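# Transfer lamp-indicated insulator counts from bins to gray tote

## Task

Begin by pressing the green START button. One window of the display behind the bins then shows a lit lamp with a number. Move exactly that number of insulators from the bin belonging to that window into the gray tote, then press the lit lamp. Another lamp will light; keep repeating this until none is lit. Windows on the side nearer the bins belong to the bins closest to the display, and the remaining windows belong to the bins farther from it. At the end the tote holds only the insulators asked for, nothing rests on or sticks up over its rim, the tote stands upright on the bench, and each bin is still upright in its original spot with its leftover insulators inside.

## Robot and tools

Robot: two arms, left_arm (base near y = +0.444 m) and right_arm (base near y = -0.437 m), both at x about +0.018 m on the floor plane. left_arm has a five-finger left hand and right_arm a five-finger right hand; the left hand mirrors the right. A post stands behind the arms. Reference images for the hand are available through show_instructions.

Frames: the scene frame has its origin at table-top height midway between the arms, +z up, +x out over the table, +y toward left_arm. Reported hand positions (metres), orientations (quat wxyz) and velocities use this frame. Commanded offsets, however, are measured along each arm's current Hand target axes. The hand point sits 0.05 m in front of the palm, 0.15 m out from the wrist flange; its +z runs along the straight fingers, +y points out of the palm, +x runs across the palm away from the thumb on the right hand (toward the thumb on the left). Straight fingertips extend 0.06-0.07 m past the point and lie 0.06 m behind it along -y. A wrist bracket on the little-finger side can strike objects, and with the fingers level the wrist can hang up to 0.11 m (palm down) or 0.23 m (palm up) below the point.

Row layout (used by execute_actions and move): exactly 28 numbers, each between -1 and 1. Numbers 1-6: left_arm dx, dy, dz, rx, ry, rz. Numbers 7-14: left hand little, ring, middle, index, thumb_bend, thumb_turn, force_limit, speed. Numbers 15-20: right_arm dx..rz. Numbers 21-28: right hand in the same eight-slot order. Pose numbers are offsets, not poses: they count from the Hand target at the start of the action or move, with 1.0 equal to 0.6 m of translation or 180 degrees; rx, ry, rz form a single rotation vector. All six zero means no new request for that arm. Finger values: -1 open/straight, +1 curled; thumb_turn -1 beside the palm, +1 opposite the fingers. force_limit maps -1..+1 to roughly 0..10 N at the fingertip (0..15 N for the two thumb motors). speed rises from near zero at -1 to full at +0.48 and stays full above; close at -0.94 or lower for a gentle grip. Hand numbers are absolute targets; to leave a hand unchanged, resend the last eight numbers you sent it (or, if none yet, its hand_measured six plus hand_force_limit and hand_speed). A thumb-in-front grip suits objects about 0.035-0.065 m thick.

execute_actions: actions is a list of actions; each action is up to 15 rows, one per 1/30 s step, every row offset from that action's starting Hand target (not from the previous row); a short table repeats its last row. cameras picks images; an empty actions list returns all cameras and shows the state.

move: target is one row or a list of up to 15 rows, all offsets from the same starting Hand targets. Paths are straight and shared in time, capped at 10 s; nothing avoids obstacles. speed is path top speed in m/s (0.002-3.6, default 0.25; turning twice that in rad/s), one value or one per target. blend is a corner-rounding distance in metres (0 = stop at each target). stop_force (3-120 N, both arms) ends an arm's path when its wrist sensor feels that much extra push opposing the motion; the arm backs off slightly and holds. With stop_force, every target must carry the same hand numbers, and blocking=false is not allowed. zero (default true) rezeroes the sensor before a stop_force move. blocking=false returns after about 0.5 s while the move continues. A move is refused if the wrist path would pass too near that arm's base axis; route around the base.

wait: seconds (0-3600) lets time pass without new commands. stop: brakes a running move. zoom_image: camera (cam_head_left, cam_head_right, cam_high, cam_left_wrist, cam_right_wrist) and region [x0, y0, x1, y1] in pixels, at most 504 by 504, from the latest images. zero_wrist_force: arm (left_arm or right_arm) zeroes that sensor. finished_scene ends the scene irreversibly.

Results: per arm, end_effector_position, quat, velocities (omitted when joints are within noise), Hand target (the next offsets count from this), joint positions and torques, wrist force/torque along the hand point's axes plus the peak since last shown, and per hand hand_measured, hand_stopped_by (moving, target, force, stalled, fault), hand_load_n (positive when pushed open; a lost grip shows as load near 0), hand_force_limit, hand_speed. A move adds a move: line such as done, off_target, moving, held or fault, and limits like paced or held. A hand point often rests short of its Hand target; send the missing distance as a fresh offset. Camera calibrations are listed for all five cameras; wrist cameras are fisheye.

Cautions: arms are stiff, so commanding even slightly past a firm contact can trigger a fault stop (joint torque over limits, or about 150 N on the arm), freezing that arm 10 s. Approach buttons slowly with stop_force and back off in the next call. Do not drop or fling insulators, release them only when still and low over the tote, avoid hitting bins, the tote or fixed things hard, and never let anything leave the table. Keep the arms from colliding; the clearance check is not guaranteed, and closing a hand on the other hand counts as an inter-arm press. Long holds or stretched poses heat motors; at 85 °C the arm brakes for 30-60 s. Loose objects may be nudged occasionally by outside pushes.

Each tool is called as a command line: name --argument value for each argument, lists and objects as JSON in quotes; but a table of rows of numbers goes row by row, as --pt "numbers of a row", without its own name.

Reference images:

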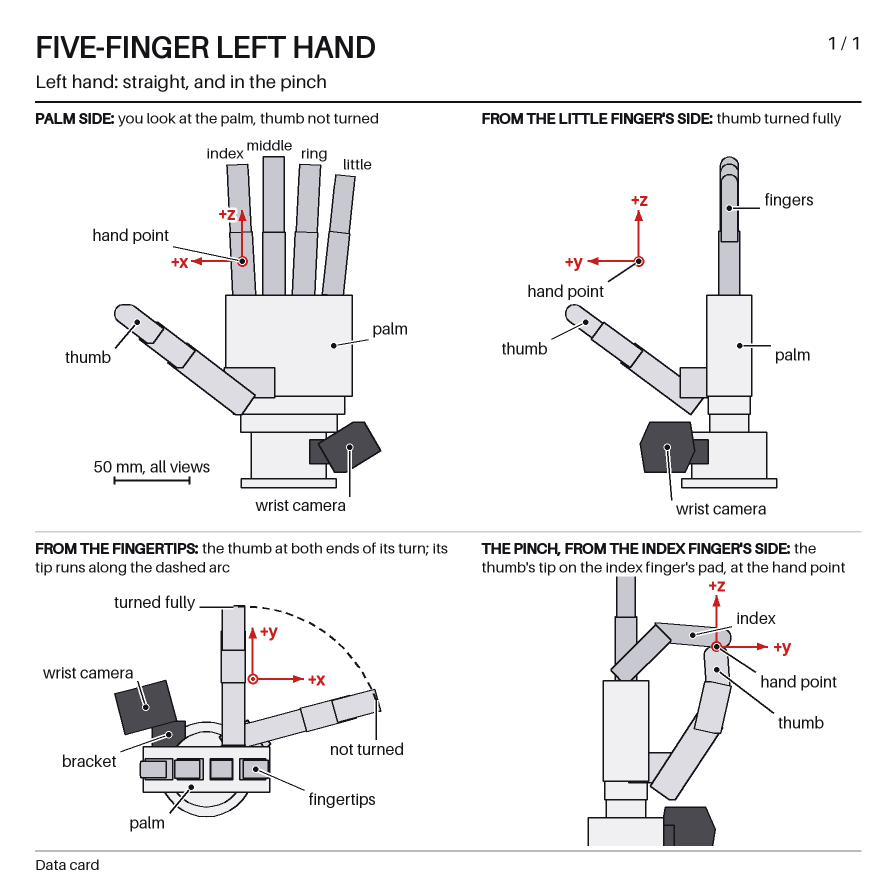

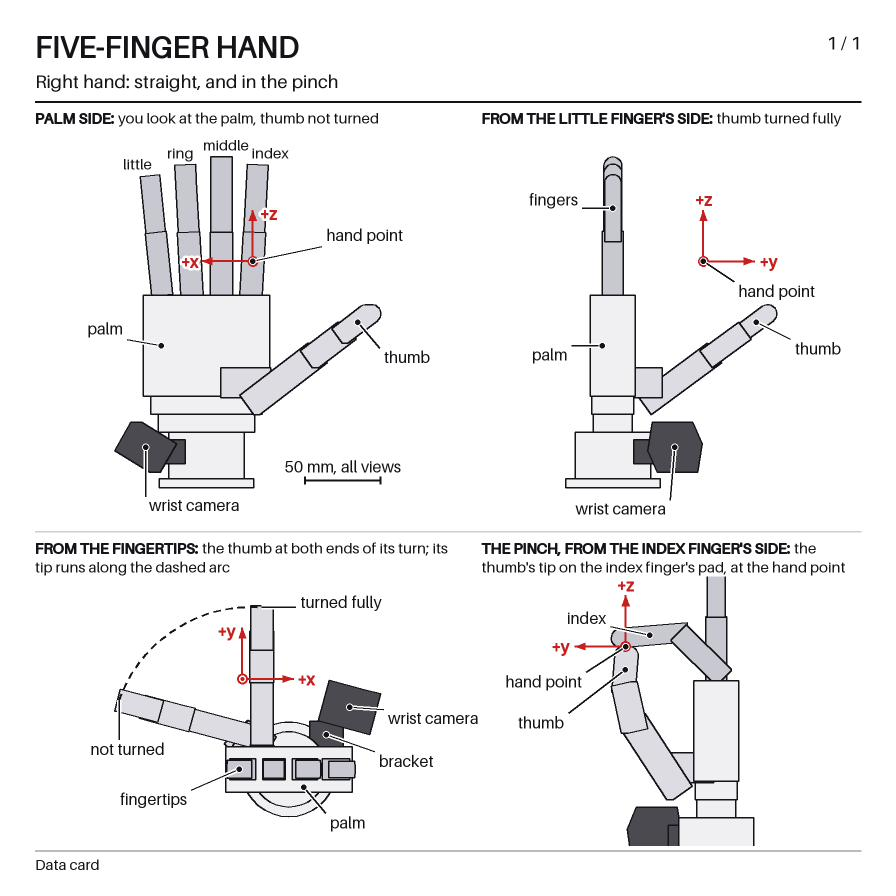

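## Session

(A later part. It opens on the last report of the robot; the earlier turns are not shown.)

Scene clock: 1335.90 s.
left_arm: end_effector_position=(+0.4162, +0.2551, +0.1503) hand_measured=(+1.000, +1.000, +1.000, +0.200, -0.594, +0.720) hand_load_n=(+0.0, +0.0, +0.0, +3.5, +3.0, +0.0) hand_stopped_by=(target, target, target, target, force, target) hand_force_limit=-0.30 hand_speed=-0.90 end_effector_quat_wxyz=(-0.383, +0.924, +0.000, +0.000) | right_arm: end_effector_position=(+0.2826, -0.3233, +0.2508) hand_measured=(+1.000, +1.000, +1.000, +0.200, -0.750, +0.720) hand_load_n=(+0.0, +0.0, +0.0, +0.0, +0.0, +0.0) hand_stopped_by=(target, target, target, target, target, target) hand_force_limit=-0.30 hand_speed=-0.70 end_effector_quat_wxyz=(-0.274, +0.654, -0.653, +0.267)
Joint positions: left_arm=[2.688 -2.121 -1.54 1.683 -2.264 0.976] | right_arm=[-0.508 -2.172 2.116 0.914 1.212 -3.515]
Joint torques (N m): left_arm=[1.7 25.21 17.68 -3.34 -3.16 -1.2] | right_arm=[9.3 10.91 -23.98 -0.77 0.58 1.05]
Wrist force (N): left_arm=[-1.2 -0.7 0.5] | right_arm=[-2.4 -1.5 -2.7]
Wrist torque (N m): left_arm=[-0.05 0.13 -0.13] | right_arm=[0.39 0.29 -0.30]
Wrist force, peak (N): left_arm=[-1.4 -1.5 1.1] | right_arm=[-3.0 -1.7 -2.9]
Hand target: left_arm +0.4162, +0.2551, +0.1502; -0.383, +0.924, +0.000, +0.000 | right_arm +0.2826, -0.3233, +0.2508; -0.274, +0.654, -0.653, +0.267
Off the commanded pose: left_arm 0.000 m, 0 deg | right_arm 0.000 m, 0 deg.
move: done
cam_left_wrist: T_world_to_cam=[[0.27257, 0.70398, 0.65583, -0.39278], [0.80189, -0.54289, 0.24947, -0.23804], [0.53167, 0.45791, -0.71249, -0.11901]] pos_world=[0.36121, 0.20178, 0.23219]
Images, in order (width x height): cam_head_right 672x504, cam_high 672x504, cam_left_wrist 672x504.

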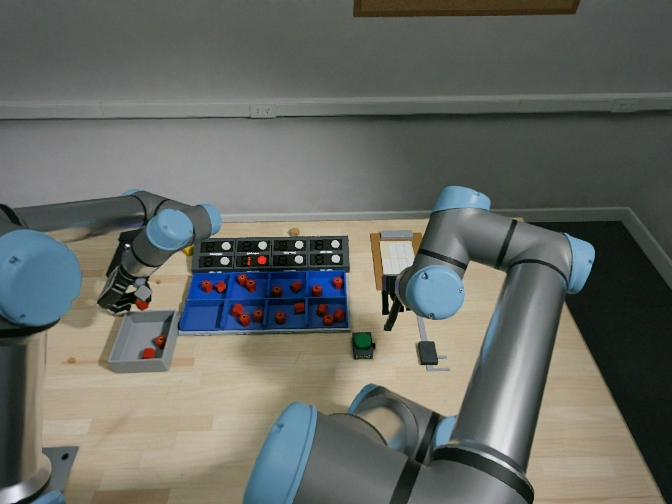

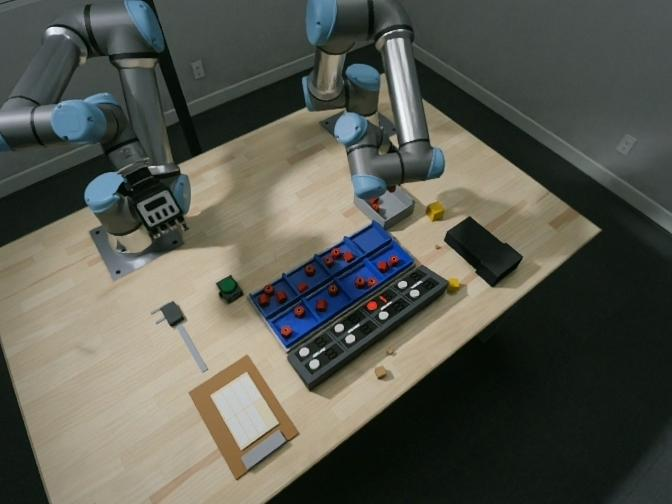

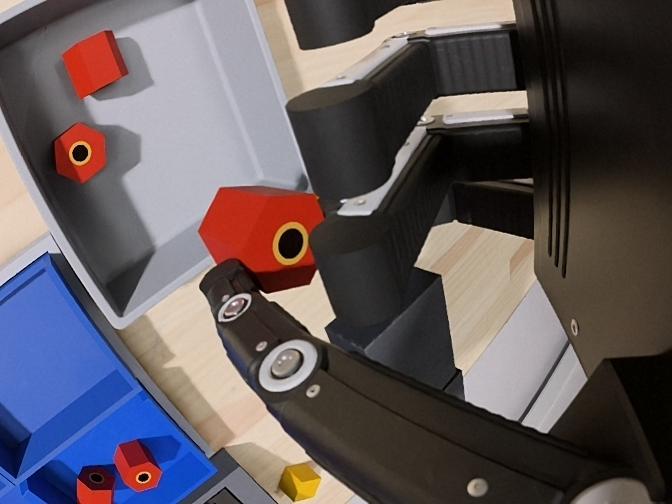

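move --target '[0,0.1096,0.1096,0,0,0,1,1,1,0.2,0.0,0.72,-0.3,-0.9,0,0,0,0,0,0,1,1,1,0.2,-0.75,0.72,-0.3,-0.7]' --speed 0.08 --cameras '["cam_left_wrist"]'

move --target '[0,0.033,0.033,0,0,0,1,1,1,0.2,0.0,0.72,-0.3,-0.9,0,0,0,0,0,0,1,1,1,0.2,-0.75,0.72,-0.3,-0.7]' --speed 0.01 --stop_force 3 --cameras '["cam_left_wrist"]'

Scene clock: 1341.47 s.
left_arm: end_effector_position=(+0.4162, +0.2552, +0.0572) hand_measured=(+1.000, +1.000, +1.000, +0.200, -0.594, +0.720) hand_load_n=(+0.0, +0.0, +0.0, +3.5, +3.0, +0.0) hand_stopped_by=(target, target, target, target, force, target) hand_force_limit=-0.30 hand_speed=-0.90 end_effector_quat_wxyz=(-0.383, +0.924, +0.000, +0.000) | right_arm: end_effector_position=(+0.2826, -0.3233, +0.2508) hand_measured=(+1.000, +1.000, +1.000, +0.200, -0.750, +0.720) hand_load_n=(+0.0, +0.0, +0.0, +0.0, +0.0, +0.0) hand_stopped_by=(target, target, target, target, target, target) hand_force_limit=-0.30 hand_speed=-0.70 end_effector_quat_wxyz=(-0.274, +0.654, -0.653, +0.267)
Joint positions: left_arm=[2.688 -2.248 -1.608 1.877 -2.264 0.976] | right_arm=[-0.508 -2.172 2.116 0.914 1.212 -3.515]
Joint torques (N m): left_arm=[7.16 44.23 22.02 -2.71 -3.66 1.88] | right_arm=[9.39 9.77 -24.54 -0.63 0.45 1.09]
Wrist force (N): left_arm=[-1.0 -0.9 0.6] | right_arm=[-2.7 -1.5 -2.5]
Wrist torque (N m): left_arm=[-0.07 0.10 -0.11] | right_arm=[0.39 0.33 -0.32]
Wrist force, peak (N): left_arm=[-1.1 -1.5 -0.2] | right_arm=[-2.8 -1.9 -2.9]
Hand target: left_arm +0.4162, +0.2552, +0.0572; -0.383, +0.924, +0.000, +0.000 | right_arm +0.2826, -0.3233, +0.2508; -0.274, +0.654, -0.653, +0.267
Off the commanded pose: left_arm 0.000 m, 0 deg | right_arm 0.000 m, 0 deg.
move: done
cam_left_wrist: T_world_to_cam=[[0.27266, 0.70389, 0.65589, -0.33182], [0.80213, -0.54275, 0.24902, -0.21481], [0.53127, 0.45821, -0.7126, -0.18529]] pos_world=[0.36121, 0.20187, 0.13909]

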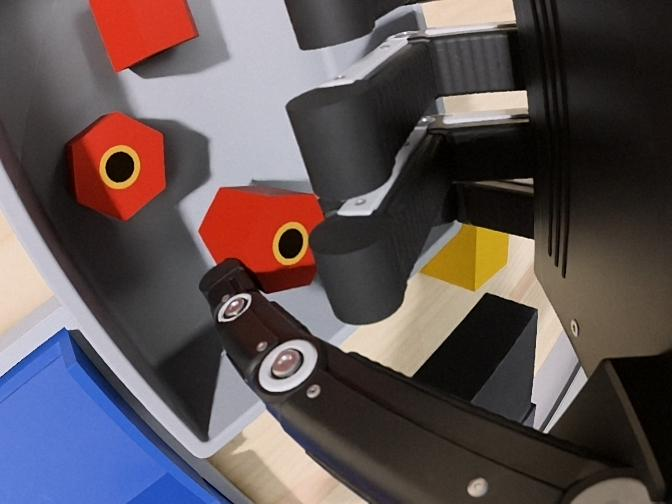

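Scene clock: 1345.33 s.
left_arm: end_effector_position=(+0.4162, +0.2552, +0.0292) hand_measured=(+1.000, +1.000, +1.000, +0.200, -0.594, +0.720) hand_load_n=(+0.0, +0.0, +0.0, +2.5, +4.0, +0.0) hand_stopped_by=(target, target, target, target, force, target) hand_force_limit=-0.30 hand_speed=-0.90 end_effector_quat_wxyz=(-0.383, +0.924, +0.000, +0.000) | right_arm: end_effector_position=(+0.2826, -0.3233, +0.2508) hand_measured=(+1.000, +1.000, +1.000, +0.200, -0.750, +0.720) hand_load_n=(+0.0, +0.0, +0.0, +0.0, +0.0, +0.0) hand_stopped_by=(target, target, target, target, target, target) hand_force_limit=-0.30 hand_speed=-0.70 end_effector_quat_wxyz=(-0.274, +0.654, -0.653, +0.267)
Joint positions: left_arm=[2.688 -2.292 -1.618 1.932 -2.264 0.976] | right_arm=[-0.508 -2.172 2.116 0.914 1.212 -3.515]
Joint torques (N m): left_arm=[9.49 48.98 10.75 -4.28 -2.24 1.8] | right_arm=[9.48 10.11 -23.7 -0.63 0.62 1.09]
Wrist force (N): left_arm=[-1.1 -1.5 -0.5] | right_arm=[-2.6 -1.5 -2.9]
Wrist torque (N m): left_arm=[-0.09 0.13 -0.13] | right_arm=[0.40 0.31 -0.32]
Wrist force, peak (N): left_arm=[-0.7 -2.6 -2.1] | right_arm=[-2.5 -1.8 -3.1]
Hand target: left_arm +0.4162, +0.2552, +0.0292; -0.383, +0.924, +0.000, +0.000 | right_arm +0.2826, -0.3233, +0.2508; -0.274, +0.654, -0.653, +0.267
Off the commanded pose: left_arm 0.000 m, 0 deg | right_arm 0.000 m, 0 deg.
move: done
cam_left_wrist: T_world_to_cam=[[0.27255, 0.70392, 0.6559, -0.31342], [0.80203, -0.54279, 0.24926, -0.20782], [0.53148, 0.45812, -0.71251, -0.20531]] pos_world=[0.36121, 0.20187, 0.11109]

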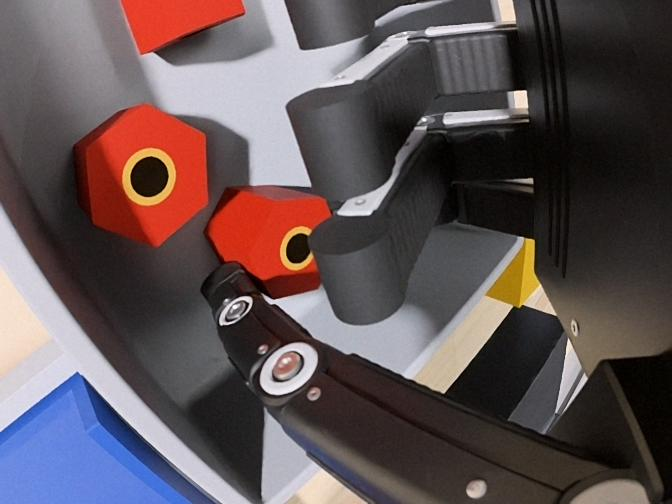

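execute_actions --actions '[[[0,0,0,0,0,0,1,1,1,0.2,-0.72,0.72,-0.3,-0.7,0,0,0,0,0,0,1,1,1,0.2,-0.75,0.72,-0.3,-0.7]],[[0,0,0,0,0,0,1,1,1,0.2,-0.72,0.72,-0.3,-0.7,0,0,0,0,0,0,1,1,1,0.2,-0.75,0.72,-0.3,-0.7]]]'

move --pt "0 -0.0354 -0.0354 0 0 0 1 1 1 0.2 -0.72 0.72 -0.3 -0.7 0 0 0 0 0 0 1 1 1 0.2 -0.75 0.72 -0.3 -0.7" --pt "0 -0.11 -0.11 0 0 0 1 1 1 0.2 -0.72 0.72 -0.3 -0.7 0 0 0 0 0 0 1 1 1 0.2 -0.75 0.72 -0.3 -0.7" --speed '[0.03,0.25]' --blend '[0.005,0]' --cameras '["cam_left_wrist", "cam_high", "cam_head_left"]'

Scene clock: 1353.03 s.
left_arm: end_effector_position=(+0.4162, +0.2552, +0.0292) hand_measured=(+1.000, +1.000, +1.000, +0.200, -0.720, +0.720) hand_load_n=(+0.0, +0.0, +0.5, +0.0, +0.0, +0.0) hand_stopped_by=(target, target, target, target, target, target) hand_force_limit=-0.30 hand_speed=-0.70 end_effector_quat_wxyz=(-0.383, +0.924, +0.000, +0.000) | right_arm: end_effector_position=(+0.2826, -0.3233, +0.2508) hand_measured=(+1.000, +1.000, +1.000, +0.200, -0.750, +0.720) hand_load_n=(+0.0, +0.0, +0.0, +0.0, +0.0, +0.0) hand_stopped_by=(target, target, target, target, target, target) hand_force_limit=-0.30 hand_speed=-0.70 end_effector_quat_wxyz=(-0.274, +0.654, -0.653, +0.267)
Joint positions: left_arm=[2.688 -2.292 -1.618 1.932 -2.264 0.976] | right_arm=[-0.508 -2.172 2.116 0.914 1.212 -3.515]
Joint torques (N m): left_arm=[7.79 48.48 20.07 -4.2 1.27 1.52] | right_arm=[9.33 10.37 -24.31 -0.75 0.57 1.13]
Wrist force (N): left_arm=[-1.4 -0.9 0.4] | right_arm=[-2.7 -1.6 -2.5]
Wrist torque (N m): left_arm=[-0.06 0.16 -0.14] | right_arm=[0.37 0.32 -0.32]
Wrist force, peak (N): left_arm=[-1.1 -1.9 -0.2] | right_arm=[-2.6 -1.4 -3.3]
Hand target: left_arm +0.4162, +0.2552, +0.0292; -0.383, +0.924, +0.000, +0.000 | right_arm +0.2826, -0.3233, +0.2508; -0.274, +0.654, -0.653, +0.267
Off the commanded pose: left_arm 0.000 m, 0 deg | right_arm 0.000 m, 0 deg.

Scene clock: 1354.77 s.
left_arm: end_effector_position=(+0.4163, +0.2551, +0.1224) hand_measured=(+1.000, +1.000, +1.000, +0.200, -0.720, +0.720) hand_load_n=(+0.0, +0.0, +0.0, +0.0, +0.0, +0.0) hand_stopped_by=(target, target, target, target, target, target) hand_force_limit=-0.30 hand_speed=-0.70 end_effector_quat_wxyz=(-0.383, +0.924, +0.000, +0.000) end_effector_velocity=(+0.000, +0.001, +0.001) end_effector_angular_velocity=(+0.001, +0.004, +0.002) | right_arm: end_effector_position=(+0.2826, -0.3233, +0.2508) hand_measured=(+1.000, +1.000, +1.000, +0.200, -0.750, +0.720) hand_load_n=(+0.0, +0.5, +0.0, +0.0, +0.0, +0.0) hand_stopped_by=(target, target, target, target, target, target) hand_force_limit=-0.30 hand_speed=-0.70 end_effector_quat_wxyz=(-0.274, +0.654, -0.653, +0.267)
Joint positions: left_arm=[2.688 -2.155 -1.566 1.743 -2.264 0.976] | right_arm=[-0.508 -2.172 2.116 0.914 1.212 -3.515]
Joint velocities: left_arm=[0.002 0.001 0 -0.005 0.001 0] | right_arm=[within noise]
Joint torques (N m): left_arm=[-7.61 44.84 9.58 -4.37 1.57 -1.55] | right_arm=[8.69 10.01 -23.88 -0.65 0.58 1.05]
Wrist force (N): left_arm=[-1.0 -0.7 0.4] | right_arm=[-2.6 -1.8 -2.8]
Wrist torque (N m): left_arm=[-0.03 0.10 -0.10] | right_arm=[0.35 0.31 -0.33]
Wrist force, peak (N): left_arm=[-1.1 -2.6 -1.2] | right_arm=[-2.6 -1.8 -3.0]
Hand target: left_arm +0.4162, +0.2551, +0.1226; -0.383, +0.924, +0.000, +0.000 | right_arm +0.2826, -0.3233, +0.2508; -0.274, +0.654, -0.653, +0.267
Off the commanded pose: left_arm 0.000 m, 0 deg | right_arm 0.000 m, 0 deg.
move: done
cam_left_wrist: T_world_to_cam=[[0.27249, 0.70395, 0.6559, -0.37452], [0.802, -0.54278, 0.24936, -0.23114], [0.53155, 0.45809, -0.71247, -0.13881]] pos_world=[0.36121, 0.20178, 0.20439]
Images, in order (width x height): cam_head_left 672x504, cam_high 672x504, cam_left_wrist 672x504.

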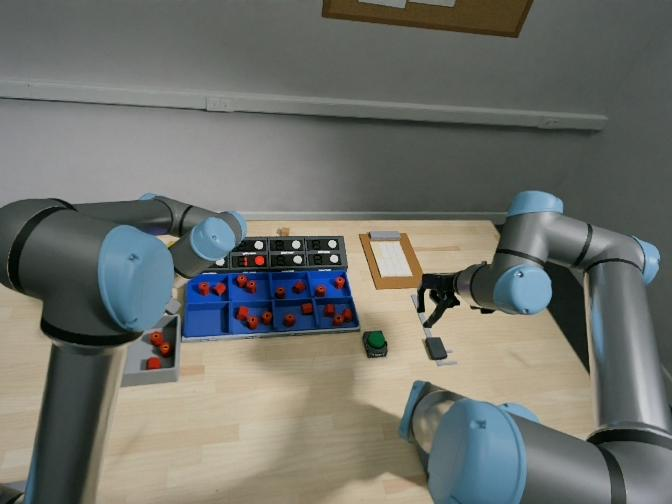

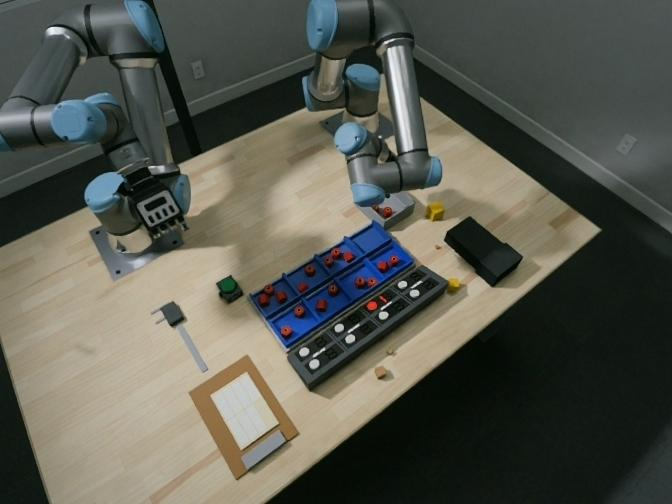

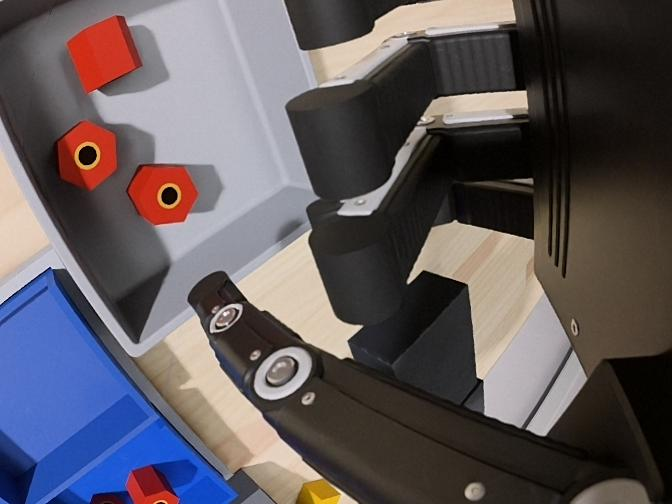

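move --target '[0.2213,0.3508,-0.2975,0,0.3536,0.3536,1,1,1,-1,-0.1,0.72,-0.3,0.2,0,0,0,0,0,0,1,1,1,0.2,-0.75,0.72,-0.3,-0.7]' --speed 0.35 --cameras '["cam_left_wrist"]'

Scene clock: 1369.50 s.
left_arm: end_effector_position=(+0.5488, -0.0199, +0.0996) hand_measured=(+1.000, +1.000, +1.000, -1.000, -0.100, +0.720) hand_load_n=(+0.0, +0.5, +0.0, +0.0, +0.0, +0.0) hand_stopped_by=(target, target, target, target, target, target) hand_force_limit=-0.30 hand_speed=0.20 end_effector_quat_wxyz=(-0.271, +0.653, -0.654, +0.270) | right_arm: end_effector_position=(+0.2826, -0.3233, +0.2508) hand_measured=(+1.000, +1.000, +1.000, +0.200, -0.750, +0.720) hand_load_n=(+0.0, +0.0, +0.0, +0.0, +0.0, +0.0) hand_stopped_by=(target, target, target, target, target, target) hand_force_limit=-0.30 hand_speed=-0.70 end_effector_quat_wxyz=(-0.274, +0.654, -0.653, +0.267)
Joint positions: left_arm=[2.533 -2.264 -1.153 2.536 -1.982 2.691] | right_arm=[-0.508 -2.172 2.116 0.914 1.212 -3.515]
Joint torques (N m): left_arm=[-7.08 54.79 15.1 -0.42 0.79 1.95] | right_arm=[9.86 9.57 -24.21 -0.6 0.63 1.03]
Wrist force (N): left_arm=[-1.1 -0.9 0.4] | right_arm=[-2.5 -1.6 -2.6]
Wrist torque (N m): left_arm=[-0.06 0.13 -0.03] | right_arm=[0.37 0.30 -0.32]
Wrist force, peak (N): left_arm=[-1.3 -1.5 0.7] | right_arm=[-2.6 -1.7 -3.2]
Hand target: left_arm +0.5488, -0.0200, +0.0997; -0.271, +0.653, -0.654, +0.270 | right_arm +0.2826, -0.3233, +0.2508; -0.274, +0.654, -0.653, +0.267
Off the commanded pose: left_arm 0.000 m, 0 deg | right_arm 0.000 m, 0 deg.
move: done
cam_left_wrist: T_world_to_cam=[[0.70468, -0.27322, 0.65481, -0.45863], [-0.54234, -0.80248, 0.2488, 0.25164], [0.45749, -0.53045, -0.71367, -0.0785]] pos_world=[0.49558, 0.03499, 0.18168]

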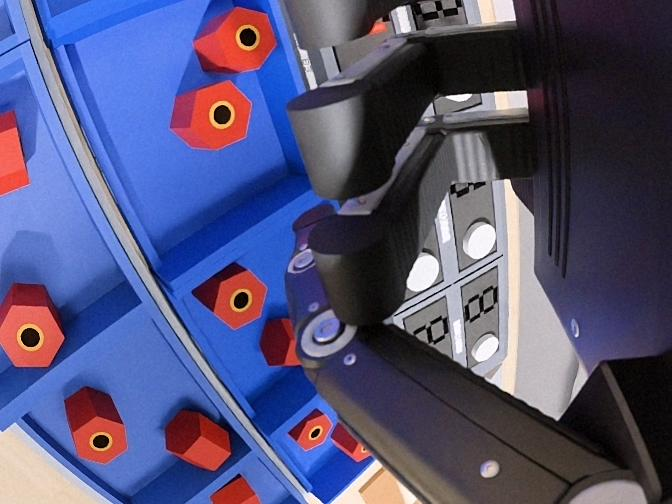

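move --target '[0,0.056,0.0612,0,0,0,1,1,1,-1,-0.1,0.72,-0.3,0.2,0,0,0,0,0,0,1,1,1,0.2,-0.75,0.72,-0.3,-0.7]' --speed 0.1

move --target '[0,0.0153,0.0271,0,0,0,1,1,1,-1,-0.1,0.72,-0.3,0.2,0,0,0,0,0,0,1,1,1,0.2,-0.75,0.72,-0.3,-0.7]' --speed 0.006 --stop_force 6 --cameras '["cam_left_wrist", "cam_head_right", "cam_high"]'

Scene clock: 1376.37 s.
left_arm: end_effector_position=(+0.5510, -0.0199, +0.0499) hand_measured=(+1.000, +1.000, +1.000, -1.000, -0.100, +0.720) hand_load_n=(+0.0, +0.0, +0.0, +0.0, +0.0, +0.0) hand_stopped_by=(target, target, target, target, target, target) hand_force_limit=-0.30 hand_speed=0.20 end_effector_quat_wxyz=(-0.271, +0.653, -0.654, +0.270) | right_arm: end_effector_position=(+0.2826, -0.3233, +0.2508) hand_measured=(+1.000, +1.000, +1.000, +0.200, -0.750, +0.720) hand_load_n=(+0.0, +0.0, +0.0, -0.5, +0.0, +0.0) hand_stopped_by=(target, target, target, target, target, target) hand_force_limit=-0.30 hand_speed=-0.70 end_effector_quat_wxyz=(-0.274, +0.654, -0.653, +0.267)
Joint positions: left_arm=[2.536 -2.308 -1.21 2.638 -1.981 2.694] | right_arm=[-0.508 -2.172 2.116 0.914 1.212 -3.515]
Joint torques (N m): left_arm=[3.98 52.76 25.77 -0.76 1.55 1.24] | right_arm=[8.62 10.43 -24 -0.74 0.53 1.01]
Wrist force (N): left_arm=[-1.2 -0.9 0.2] | right_arm=[-2.6 -1.5 -2.8]
Wrist torque (N m): left_arm=[-0.05 0.14 -0.12] | right_arm=[0.41 0.31 -0.31]
Wrist force, peak (N): left_arm=[-1.2 -2.1 -0.6] | right_arm=[-2.7 -1.5 -3.2]
Hand target: left_arm +0.5510, -0.0200, +0.0500; -0.271, +0.653, -0.654, +0.270 | right_arm +0.2826, -0.3233, +0.2508; -0.274, +0.654, -0.653, +0.267
Off the commanded pose: left_arm 0.000 m, 0 deg | right_arm 0.000 m, 0 deg.
move: done

Scene clock: 1379.30 s.
left_arm: end_effector_position=(+0.5540, -0.0199, +0.0393) hand_measured=(+1.000, +1.000, +1.000, -1.000, -0.100, +0.720) hand_load_n=(+0.0, +0.0, +0.0, +0.0, +0.0, +0.0) hand_stopped_by=(target, target, target, target, target, target) hand_force_limit=-0.30 hand_speed=0.20 end_effector_quat_wxyz=(-0.271, +0.653, -0.654, +0.270) | right_arm: end_effector_position=(+0.2826, -0.3233, +0.2508) hand_measured=(+1.000, +1.000, +1.000, +0.200, -0.750, +0.720) hand_load_n=(+0.0, +0.0, +0.0, +0.0, +0.0, +0.0) hand_stopped_by=(target, target, target, target, target, target) hand_force_limit=-0.30 hand_speed=-0.70 end_effector_quat_wxyz=(-0.274, +0.654, -0.653, +0.267)
Joint positions: left_arm=[2.538 -2.323 -1.213 2.656 -1.979 2.696] | right_arm=[-0.508 -2.172 2.116 0.914 1.212 -3.515]
Joint torques (N m): left_arm=[-2.23 52.91 21.61 -2.27 -1.29 -0.71] | right_arm=[9.21 10.18 -23.93 -0.63 0.54 1.04]
Wrist force (N): left_arm=[-0.7 -1.3 -6.3] | right_arm=[-2.7 -1.3 -2.6]
Wrist torque (N m): left_arm=[0.33 0.01 -0.08] | right_arm=[0.42 0.33 -0.32]
Wrist force, peak (N): left_arm=[-1.1 -1.9 -9.7] | right_arm=[-3.0 -1.4 -2.9]
Hand target: left_arm +0.5540, -0.0200, +0.0393; -0.271, +0.653, -0.654, +0.270 (not the last commanded pose) | right_arm +0.2826, -0.3233, +0.2508; -0.274, +0.654, -0.653, +0.267
Off the commanded pose: left_arm 0.008 m, 0 deg | right_arm 0.000 m, 0 deg.
move: contact (left_arm)
cam_left_wrist: T_world_to_cam=[[0.7045, -0.27345, 0.65491, -0.42273], [-0.54275, -0.80216, 0.24893, 0.26965], [0.45727, -0.53082, -0.71354, -0.12381]] pos_world=[0.50078, 0.03498, 0.12138]
Images, in order (width x height): cam_head_right 672x504, cam_high 672x504, cam_left_wrist 672x504.

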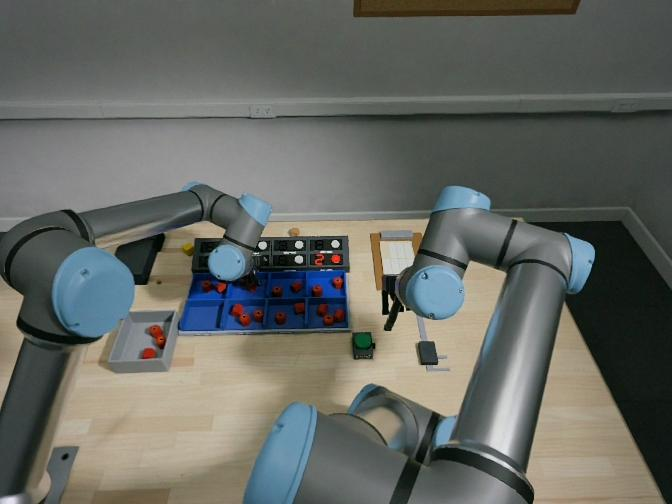

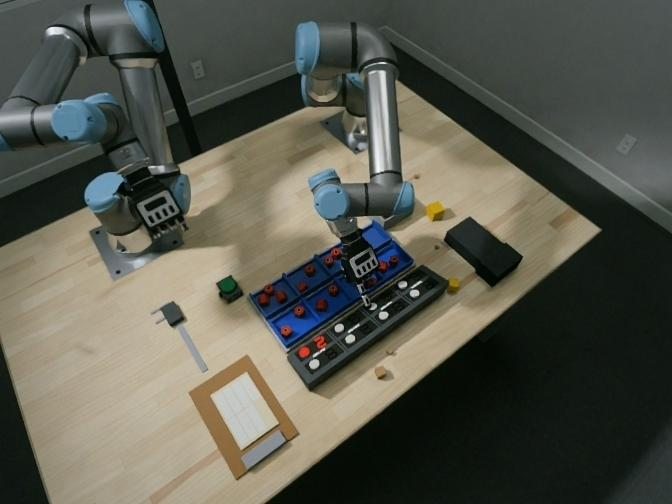

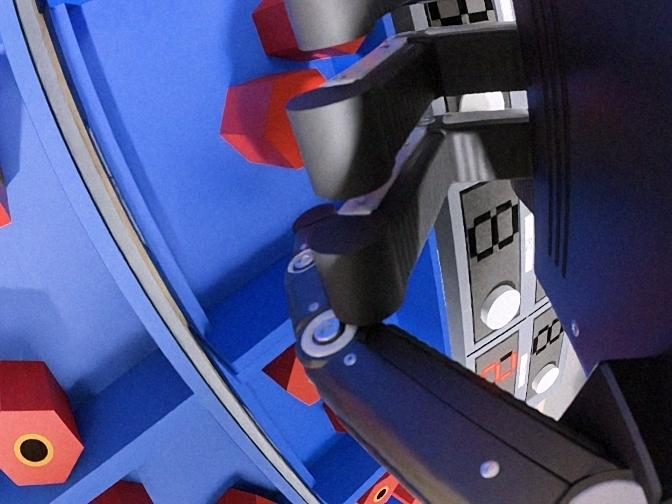

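move --pt "0 -0.06 -0.07 0 0 0 1 1 1 -1 -0.1 0.72 -0.3 0.2 0.295 -0.079 0.079 0 0 0 1 1 1 0.2 -0.75 0.72 -0.3 -0.7" --pt "0.3583 -0.1 -0.06 0 0 0 1 1 1 -1 -0.1 0.72 -0.3 0.2 0.295 -0.079 0.079 0 0 0 1 1 1 0.2 -0.75 0.72 -0.3 -0.7" --speed '[0.08,0.3]' --blend '[0.02,0]' --cameras '["cam_left_wrist", "cam_head_right", "cam_high"]'

Scene clock: 1406.10 s.
left_arm: end_effector_position=(+0.5701, -0.2339, +0.1068) hand_measured=(+1.000, +1.000, +1.000, -1.000, -0.100, +0.720) hand_load_n=(+0.0, +0.0, +0.0, -0.5, +0.0, +0.0) hand_stopped_by=(target, target, target, target, target, target) hand_force_limit=-0.30 hand_speed=0.20 end_effector_quat_wxyz=(-0.258, +0.630, -0.642, +0.353) | right_arm: end_effector_position=(+0.3508, -0.4999, +0.2493) hand_measured=(+1.000, +1.000, +1.000, +0.200, -0.750, +0.720) hand_load_n=(+0.0, +0.0, +0.0, +0.0, +0.0, +0.0) hand_stopped_by=(target, target, target, target, target, target) hand_force_limit=-0.30 hand_speed=-0.70 end_effector_quat_wxyz=(-0.274, +0.654, -0.653, +0.267)
Joint positions: left_arm=[2.323 -2.861 -0.035 2.117 -2.066 2.559] | right_arm=[-1.102 -1.856 2.015 0.998 0.884 -4.093]
Joint torques (N m): left_arm=[-4.41 52.18 10.09 0.51 -1.65 -1.42] | right_arm=[8.66 -0.25 -15.55 3.44 0.55 1.45]
Wrist force (N): left_arm=[-0.8 -1.0 0.1] | right_arm=[-1.6 -1.0 -3.6]
Wrist torque (N m): left_arm=[-0.06 0.08 -0.10] | right_arm=[0.54 0.19 -0.13]
Wrist force, peak (N): left_arm=[-0.8 -1.6 -6.6] | right_arm=[-3.2 -1.4 -3.2]
Hand target: left_arm +0.5707, -0.2350, +0.1070; -0.271, +0.653, -0.654, +0.270 | right_arm +0.3508, -0.4999, +0.2493; -0.274, +0.654, -0.653, +0.267
Off the commanded pose: left_arm 0.001 m, 10 deg | right_arm 0.000 m, 0 deg.
elbow stopped short (left arm): the move would have taken joint 3 (elbow) straighter than the controller allows.
elbow read too straight (left arm): the controller reads joint 3 (elbow) straighter than it allows; while it does, the hand can move without a command.
move: off_target (left_arm)
cam_left_wrist: T_world_to_cam=[[0.6104, -0.23302, 0.75704, -0.48466], [-0.6221, -0.73264, 0.27609, 0.14859], [0.4903, -0.63948, -0.59217, -0.25382]] pos_world=[0.51272, -0.16639, 0.17558]
Images, in order (width x height): cam_head_right 672x504, cam_high 672x504, cam_left_wrist 672x504.

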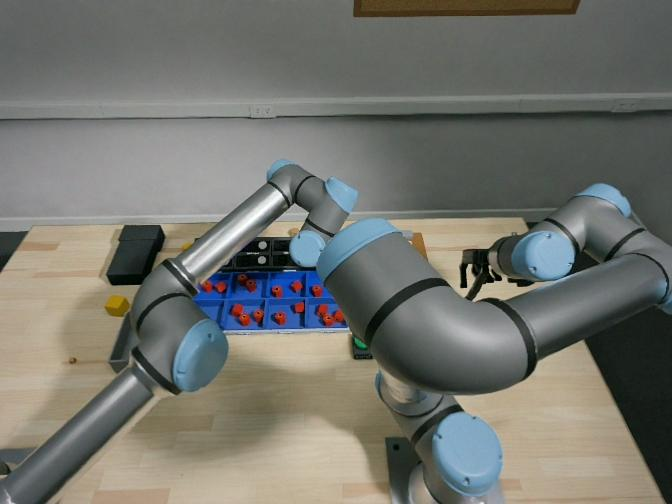

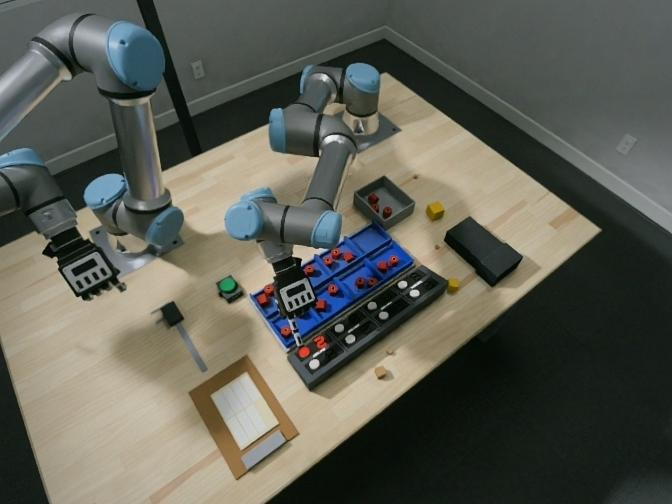

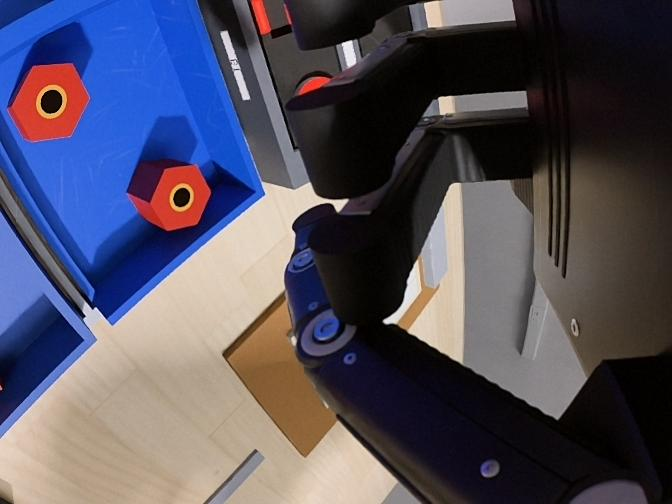

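move --target '[-0.5583,-0.0271,-0.1921,0,0,0,1,1,1,-1,-0.1,0.72,-0.3,0.2,0,0,0,0,0,0,1,1,1,0.2,-0.75,0.72,-0.3,-0.7]' --speed 0.3

Scene clock: 1413.20 s.
left_arm: end_effector_position=(+0.5011, +0.0998, +0.2003) hand_measured=(+1.000, +1.000, +1.000, -1.000, -0.100, +0.720) hand_load_n=(+0.0, +0.0, +0.0, +0.0, +0.0, +0.0) hand_stopped_by=(target, target, target, target, target, target) hand_force_limit=-0.30 hand_speed=0.20 end_effector_quat_wxyz=(-0.271, +0.653, -0.654, +0.271) | right_arm: end_effector_position=(+0.3508, -0.4999, +0.2493) hand_measured=(+1.000, +1.000, +1.000, +0.200, -0.750, +0.720) hand_load_n=(+0.0, +0.0, +0.0, +0.0, +0.0, +0.0) hand_stopped_by=(target, target, target, target, target, target) hand_force_limit=-0.30 hand_speed=-0.70 end_effector_quat_wxyz=(-0.274, +0.654, -0.653, +0.267)
Joint positions: left_arm=[2.69 -1.905 -1.436 2.505 -1.879 2.818] | right_arm=[-1.102 -1.856 2.015 0.998 0.884 -4.093]
Joint torques (N m): left_arm=[8.18 42.63 8.85 -0.76 -2.17 0.7] | right_arm=[9.86 0.6 -14.57 3.5 0.39 1.28]
Wrist force (N): left_arm=[-1.1 -1.0 0.4] | right_arm=[-1.5 -0.9 -3.1]
Wrist torque (N m): left_arm=[-0.08 0.12 -0.04] | right_arm=[0.54 0.15 -0.11]
Wrist force, peak (N): left_arm=[-3.3 -1.2 -0.4] | right_arm=[-1.9 -1.0 -3.5]
Hand target: left_arm +0.5010, +0.0999, +0.2003; -0.271, +0.653, -0.654, +0.270 | right_arm +0.3508, -0.4999, +0.2493; -0.274, +0.654, -0.653, +0.267
Off the commanded pose: left_arm 0.000 m, 0 deg | right_arm 0.000 m, 0 deg.
move: done

move --pt "-0.1667 -0.0224 0.0224 0 -0.3536 -0.3536 1 1 1 1 -1 -1 -0.3 0.2 0 0 0 0 0 0 1 1 1 0.2 -0.75 0.72 -0.3 -0.7" --pt "-0.3092 0.0837 0.1049 0 -0.7071 -0.7071 1 1 1 1 -1 -1 -0.3 0.2 0 0 0 0 0 0 1 1 1 0.2 -0.75 0.72 -0.3 -0.7" --speed 0.4 --blend '[0.03,0]' --cameras '["cam_left_wrist", "cam_head_left", "cam_high"]'

Scene clock: 1485.97 s.
left_arm: end_effector_position=(+0.5102, +0.2855, +0.1205) hand_measured=(+1.000, +1.000, +1.000, +1.000, -1.000, -1.000) hand_load_n=(+0.0, +0.0, +0.0, +0.0, +0.0, +0.0) hand_stopped_by=(target, target, target, target, target, target) hand_force_limit=-0.30 hand_speed=0.20 end_effector_quat_wxyz=(-0.271, +0.654, +0.653, -0.270) | right_arm: end_effector_position=(+0.3508, -0.4999, +0.2493) hand_measured=(+1.000, +1.000, +1.000, +0.200, -0.750, +0.720) hand_load_n=(+0.0, +0.0, +0.0, +0.0, +0.0, +0.0) hand_stopped_by=(target, target, target, target, target, target) hand_force_limit=-0.30 hand_speed=-0.70 end_effector_quat_wxyz=(-0.274, +0.654, -0.653, +0.267)
Joint positions: left_arm=[3.045 -2.52 -0.988 1.154 -1.509 -0.063] | right_arm=[-1.102 -1.856 2.015 0.998 0.884 -4.093]
Joint torques (N m): left_arm=[3.77 48.94 23.85 -3.71 0.22 -1.09] | right_arm=[9.31 0.29 -13.52 3.39 0.22 1.16]
Wrist force (N): left_arm=[-1.0 -0.8 0.3] | right_arm=[-2.1 -0.8 -3.4]
Wrist torque (N m): left_arm=[-0.05 0.09 -0.11] | right_arm=[0.55 0.25 -0.16]
Wrist force, peak (N): left_arm=[-1.2 -1.2 0.5] | right_arm=[-1.7 -1.3 -3.7]
Hand target: left_arm +0.5102, +0.2855, +0.1205; -0.271, +0.653, +0.653, -0.270 | right_arm +0.3508, -0.4999, +0.2493; -0.274, +0.654, -0.653, +0.267
Off the commanded pose: left_arm 0.000 m, 0 deg | right_arm 0.000 m, 0 deg.
move: done
cam_left_wrist: T_world_to_cam=[[-0.70452, 0.27236, 0.65535, 0.20142], [0.54299, 0.80146, 0.25065, -0.5413], [-0.45697, 0.53243, -0.71253, 0.27902]] pos_world=[0.56332, 0.23041, 0.20249]
Images, in order (width x height): cam_head_left 672x504, cam_high 672x504, cam_left_wrist 672x504.

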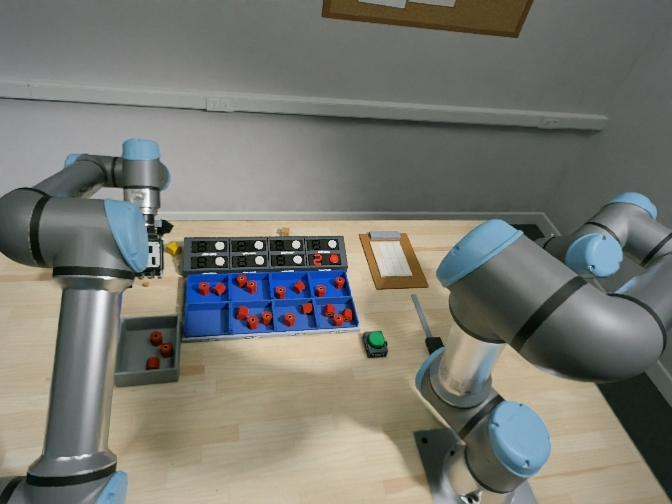

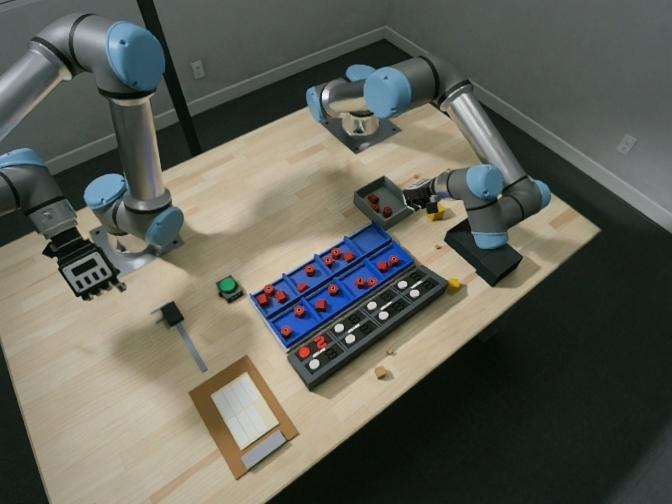

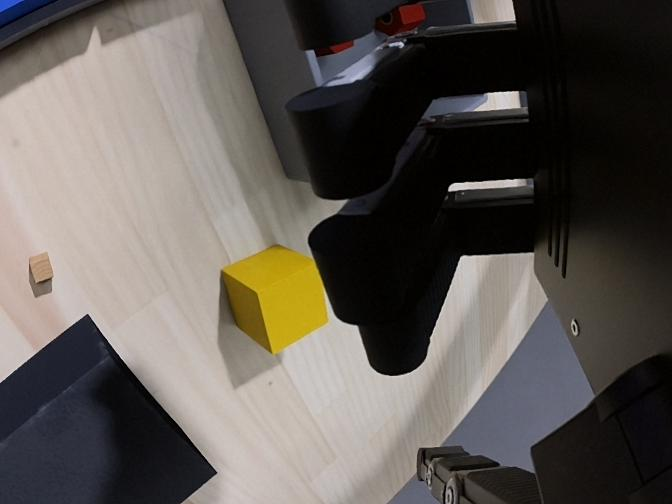

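execute_actions --actions '[]' --cameras '["all"]'

Scene clock: 1507.00 s.
left_arm: end_effector_position=(+0.5102, +0.2855, +0.1205) hand_measured=(+1.000, +1.000, +1.000, +1.000, -1.000, -1.000) hand_load_n=(+0.0, +0.0, +0.0, +0.0, +0.0, +0.0) hand_stopped_by=(target, target, target, target, target, target) hand_force_limit=-0.30 hand_speed=0.20 end_effector_quat_wxyz=(-0.271, +0.653, +0.653, -0.270) | right_arm: end_effector_position=(+0.3508, -0.4999, +0.2493) hand_measured=(+1.000, +1.000, +1.000, +0.200, -0.750, +0.720) hand_load_n=(+0.0, +0.0, +0.0, +0.0, +0.0, +0.0) hand_stopped_by=(target, target, target, target, target, target) hand_force_limit=-0.30 hand_speed=-0.70 end_effector_quat_wxyz=(-0.274, +0.654, -0.653, +0.267)
Joint positions: left_arm=[3.045 -2.52 -0.988 1.154 -1.509 -0.063] | right_arm=[-1.102 -1.856 2.015 0.998 0.884 -4.093]
Joint velocities: within noise
Joint torques (N m): left_arm=[7.79 37.25 24.82 -2.09 2.44 -1.55] | right_arm=[10.61 0.6 -13.64 3.35 0.31 0.97]
Motor temperatures (°C): left_arm=[29 30 26 34 40 31] | right_arm=[30 28 27 31 36 36]
Wrist force (N): left_arm=[-0.9 -0.6 0.4] | right_arm=[-1.7 -0.8 -3.1]
Wrist torque (N m): left_arm=[-0.03 0.08 -0.11] | right_arm=[0.54 0.19 -0.14]
Wrist force, peak (N): left_arm=[-1.0 -0.9 0.5] | right_arm=[-1.7 -1.0 -3.7]
Hand target: left_arm +0.5102, +0.2855, +0.1205; -0.271, +0.653, +0.653, -0.270 | right_arm +0.3508, -0.4999, +0.2493; -0.274, +0.654, -0.653, +0.267
Off the commanded pose: left_arm 0.000 m, 0 deg | right_arm 0.000 m, 0 deg.
camera_calibration:
cam_left_wrist: T_world_to_cam=[[-0.70462, 0.27209, 0.65534, 0.20161], [0.54268, 0.80167, 0.25064, -0.54122], [-0.45717, 0.53224, -0.71254, 0.27923]] pos_world=[0.56342, 0.23041, 0.20249]
cam_right_wrist: T_world_to_cam=[[-0.67091, -0.25355, -0.69684, 0.2852], [-0.53052, 0.82069, 0.21216, 0.54377], [0.5181, 0.51203, -0.68512, 0.36386]] pos_world=[0.2913, -0.56026, 0.33267]

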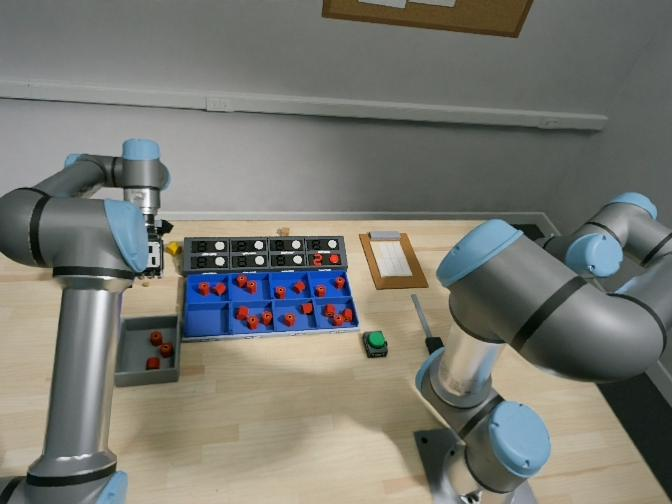

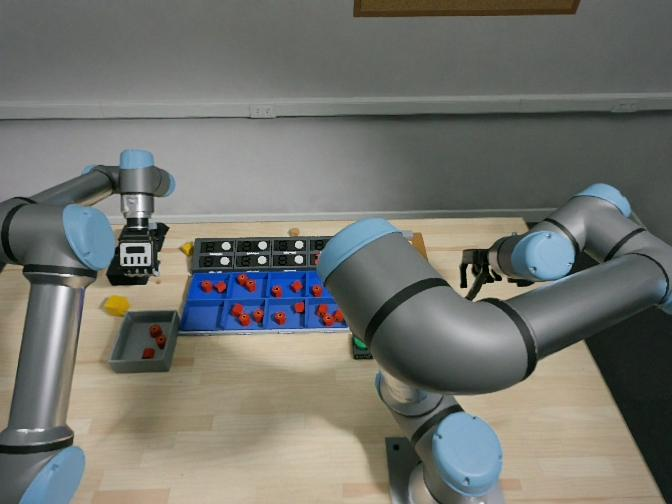

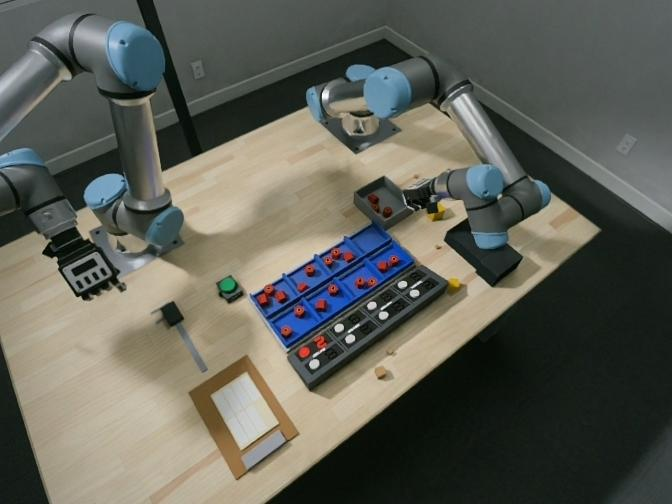

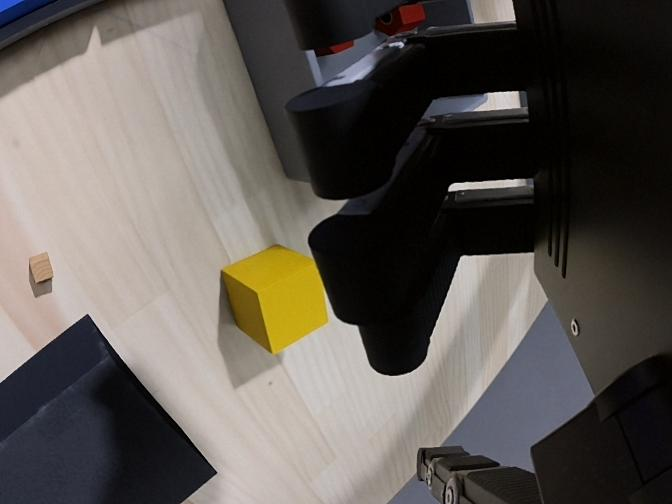

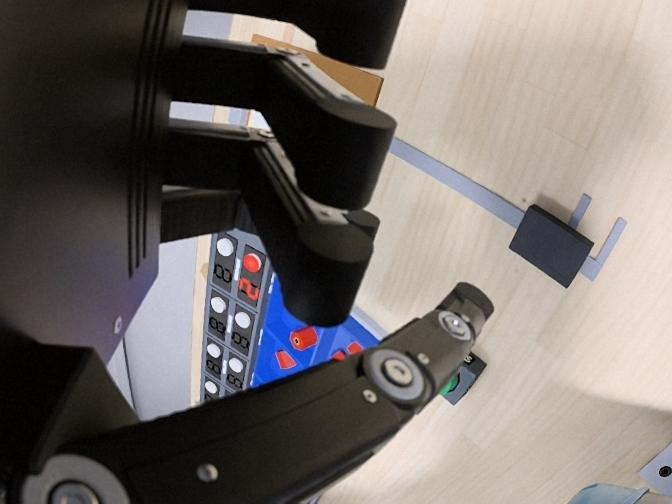

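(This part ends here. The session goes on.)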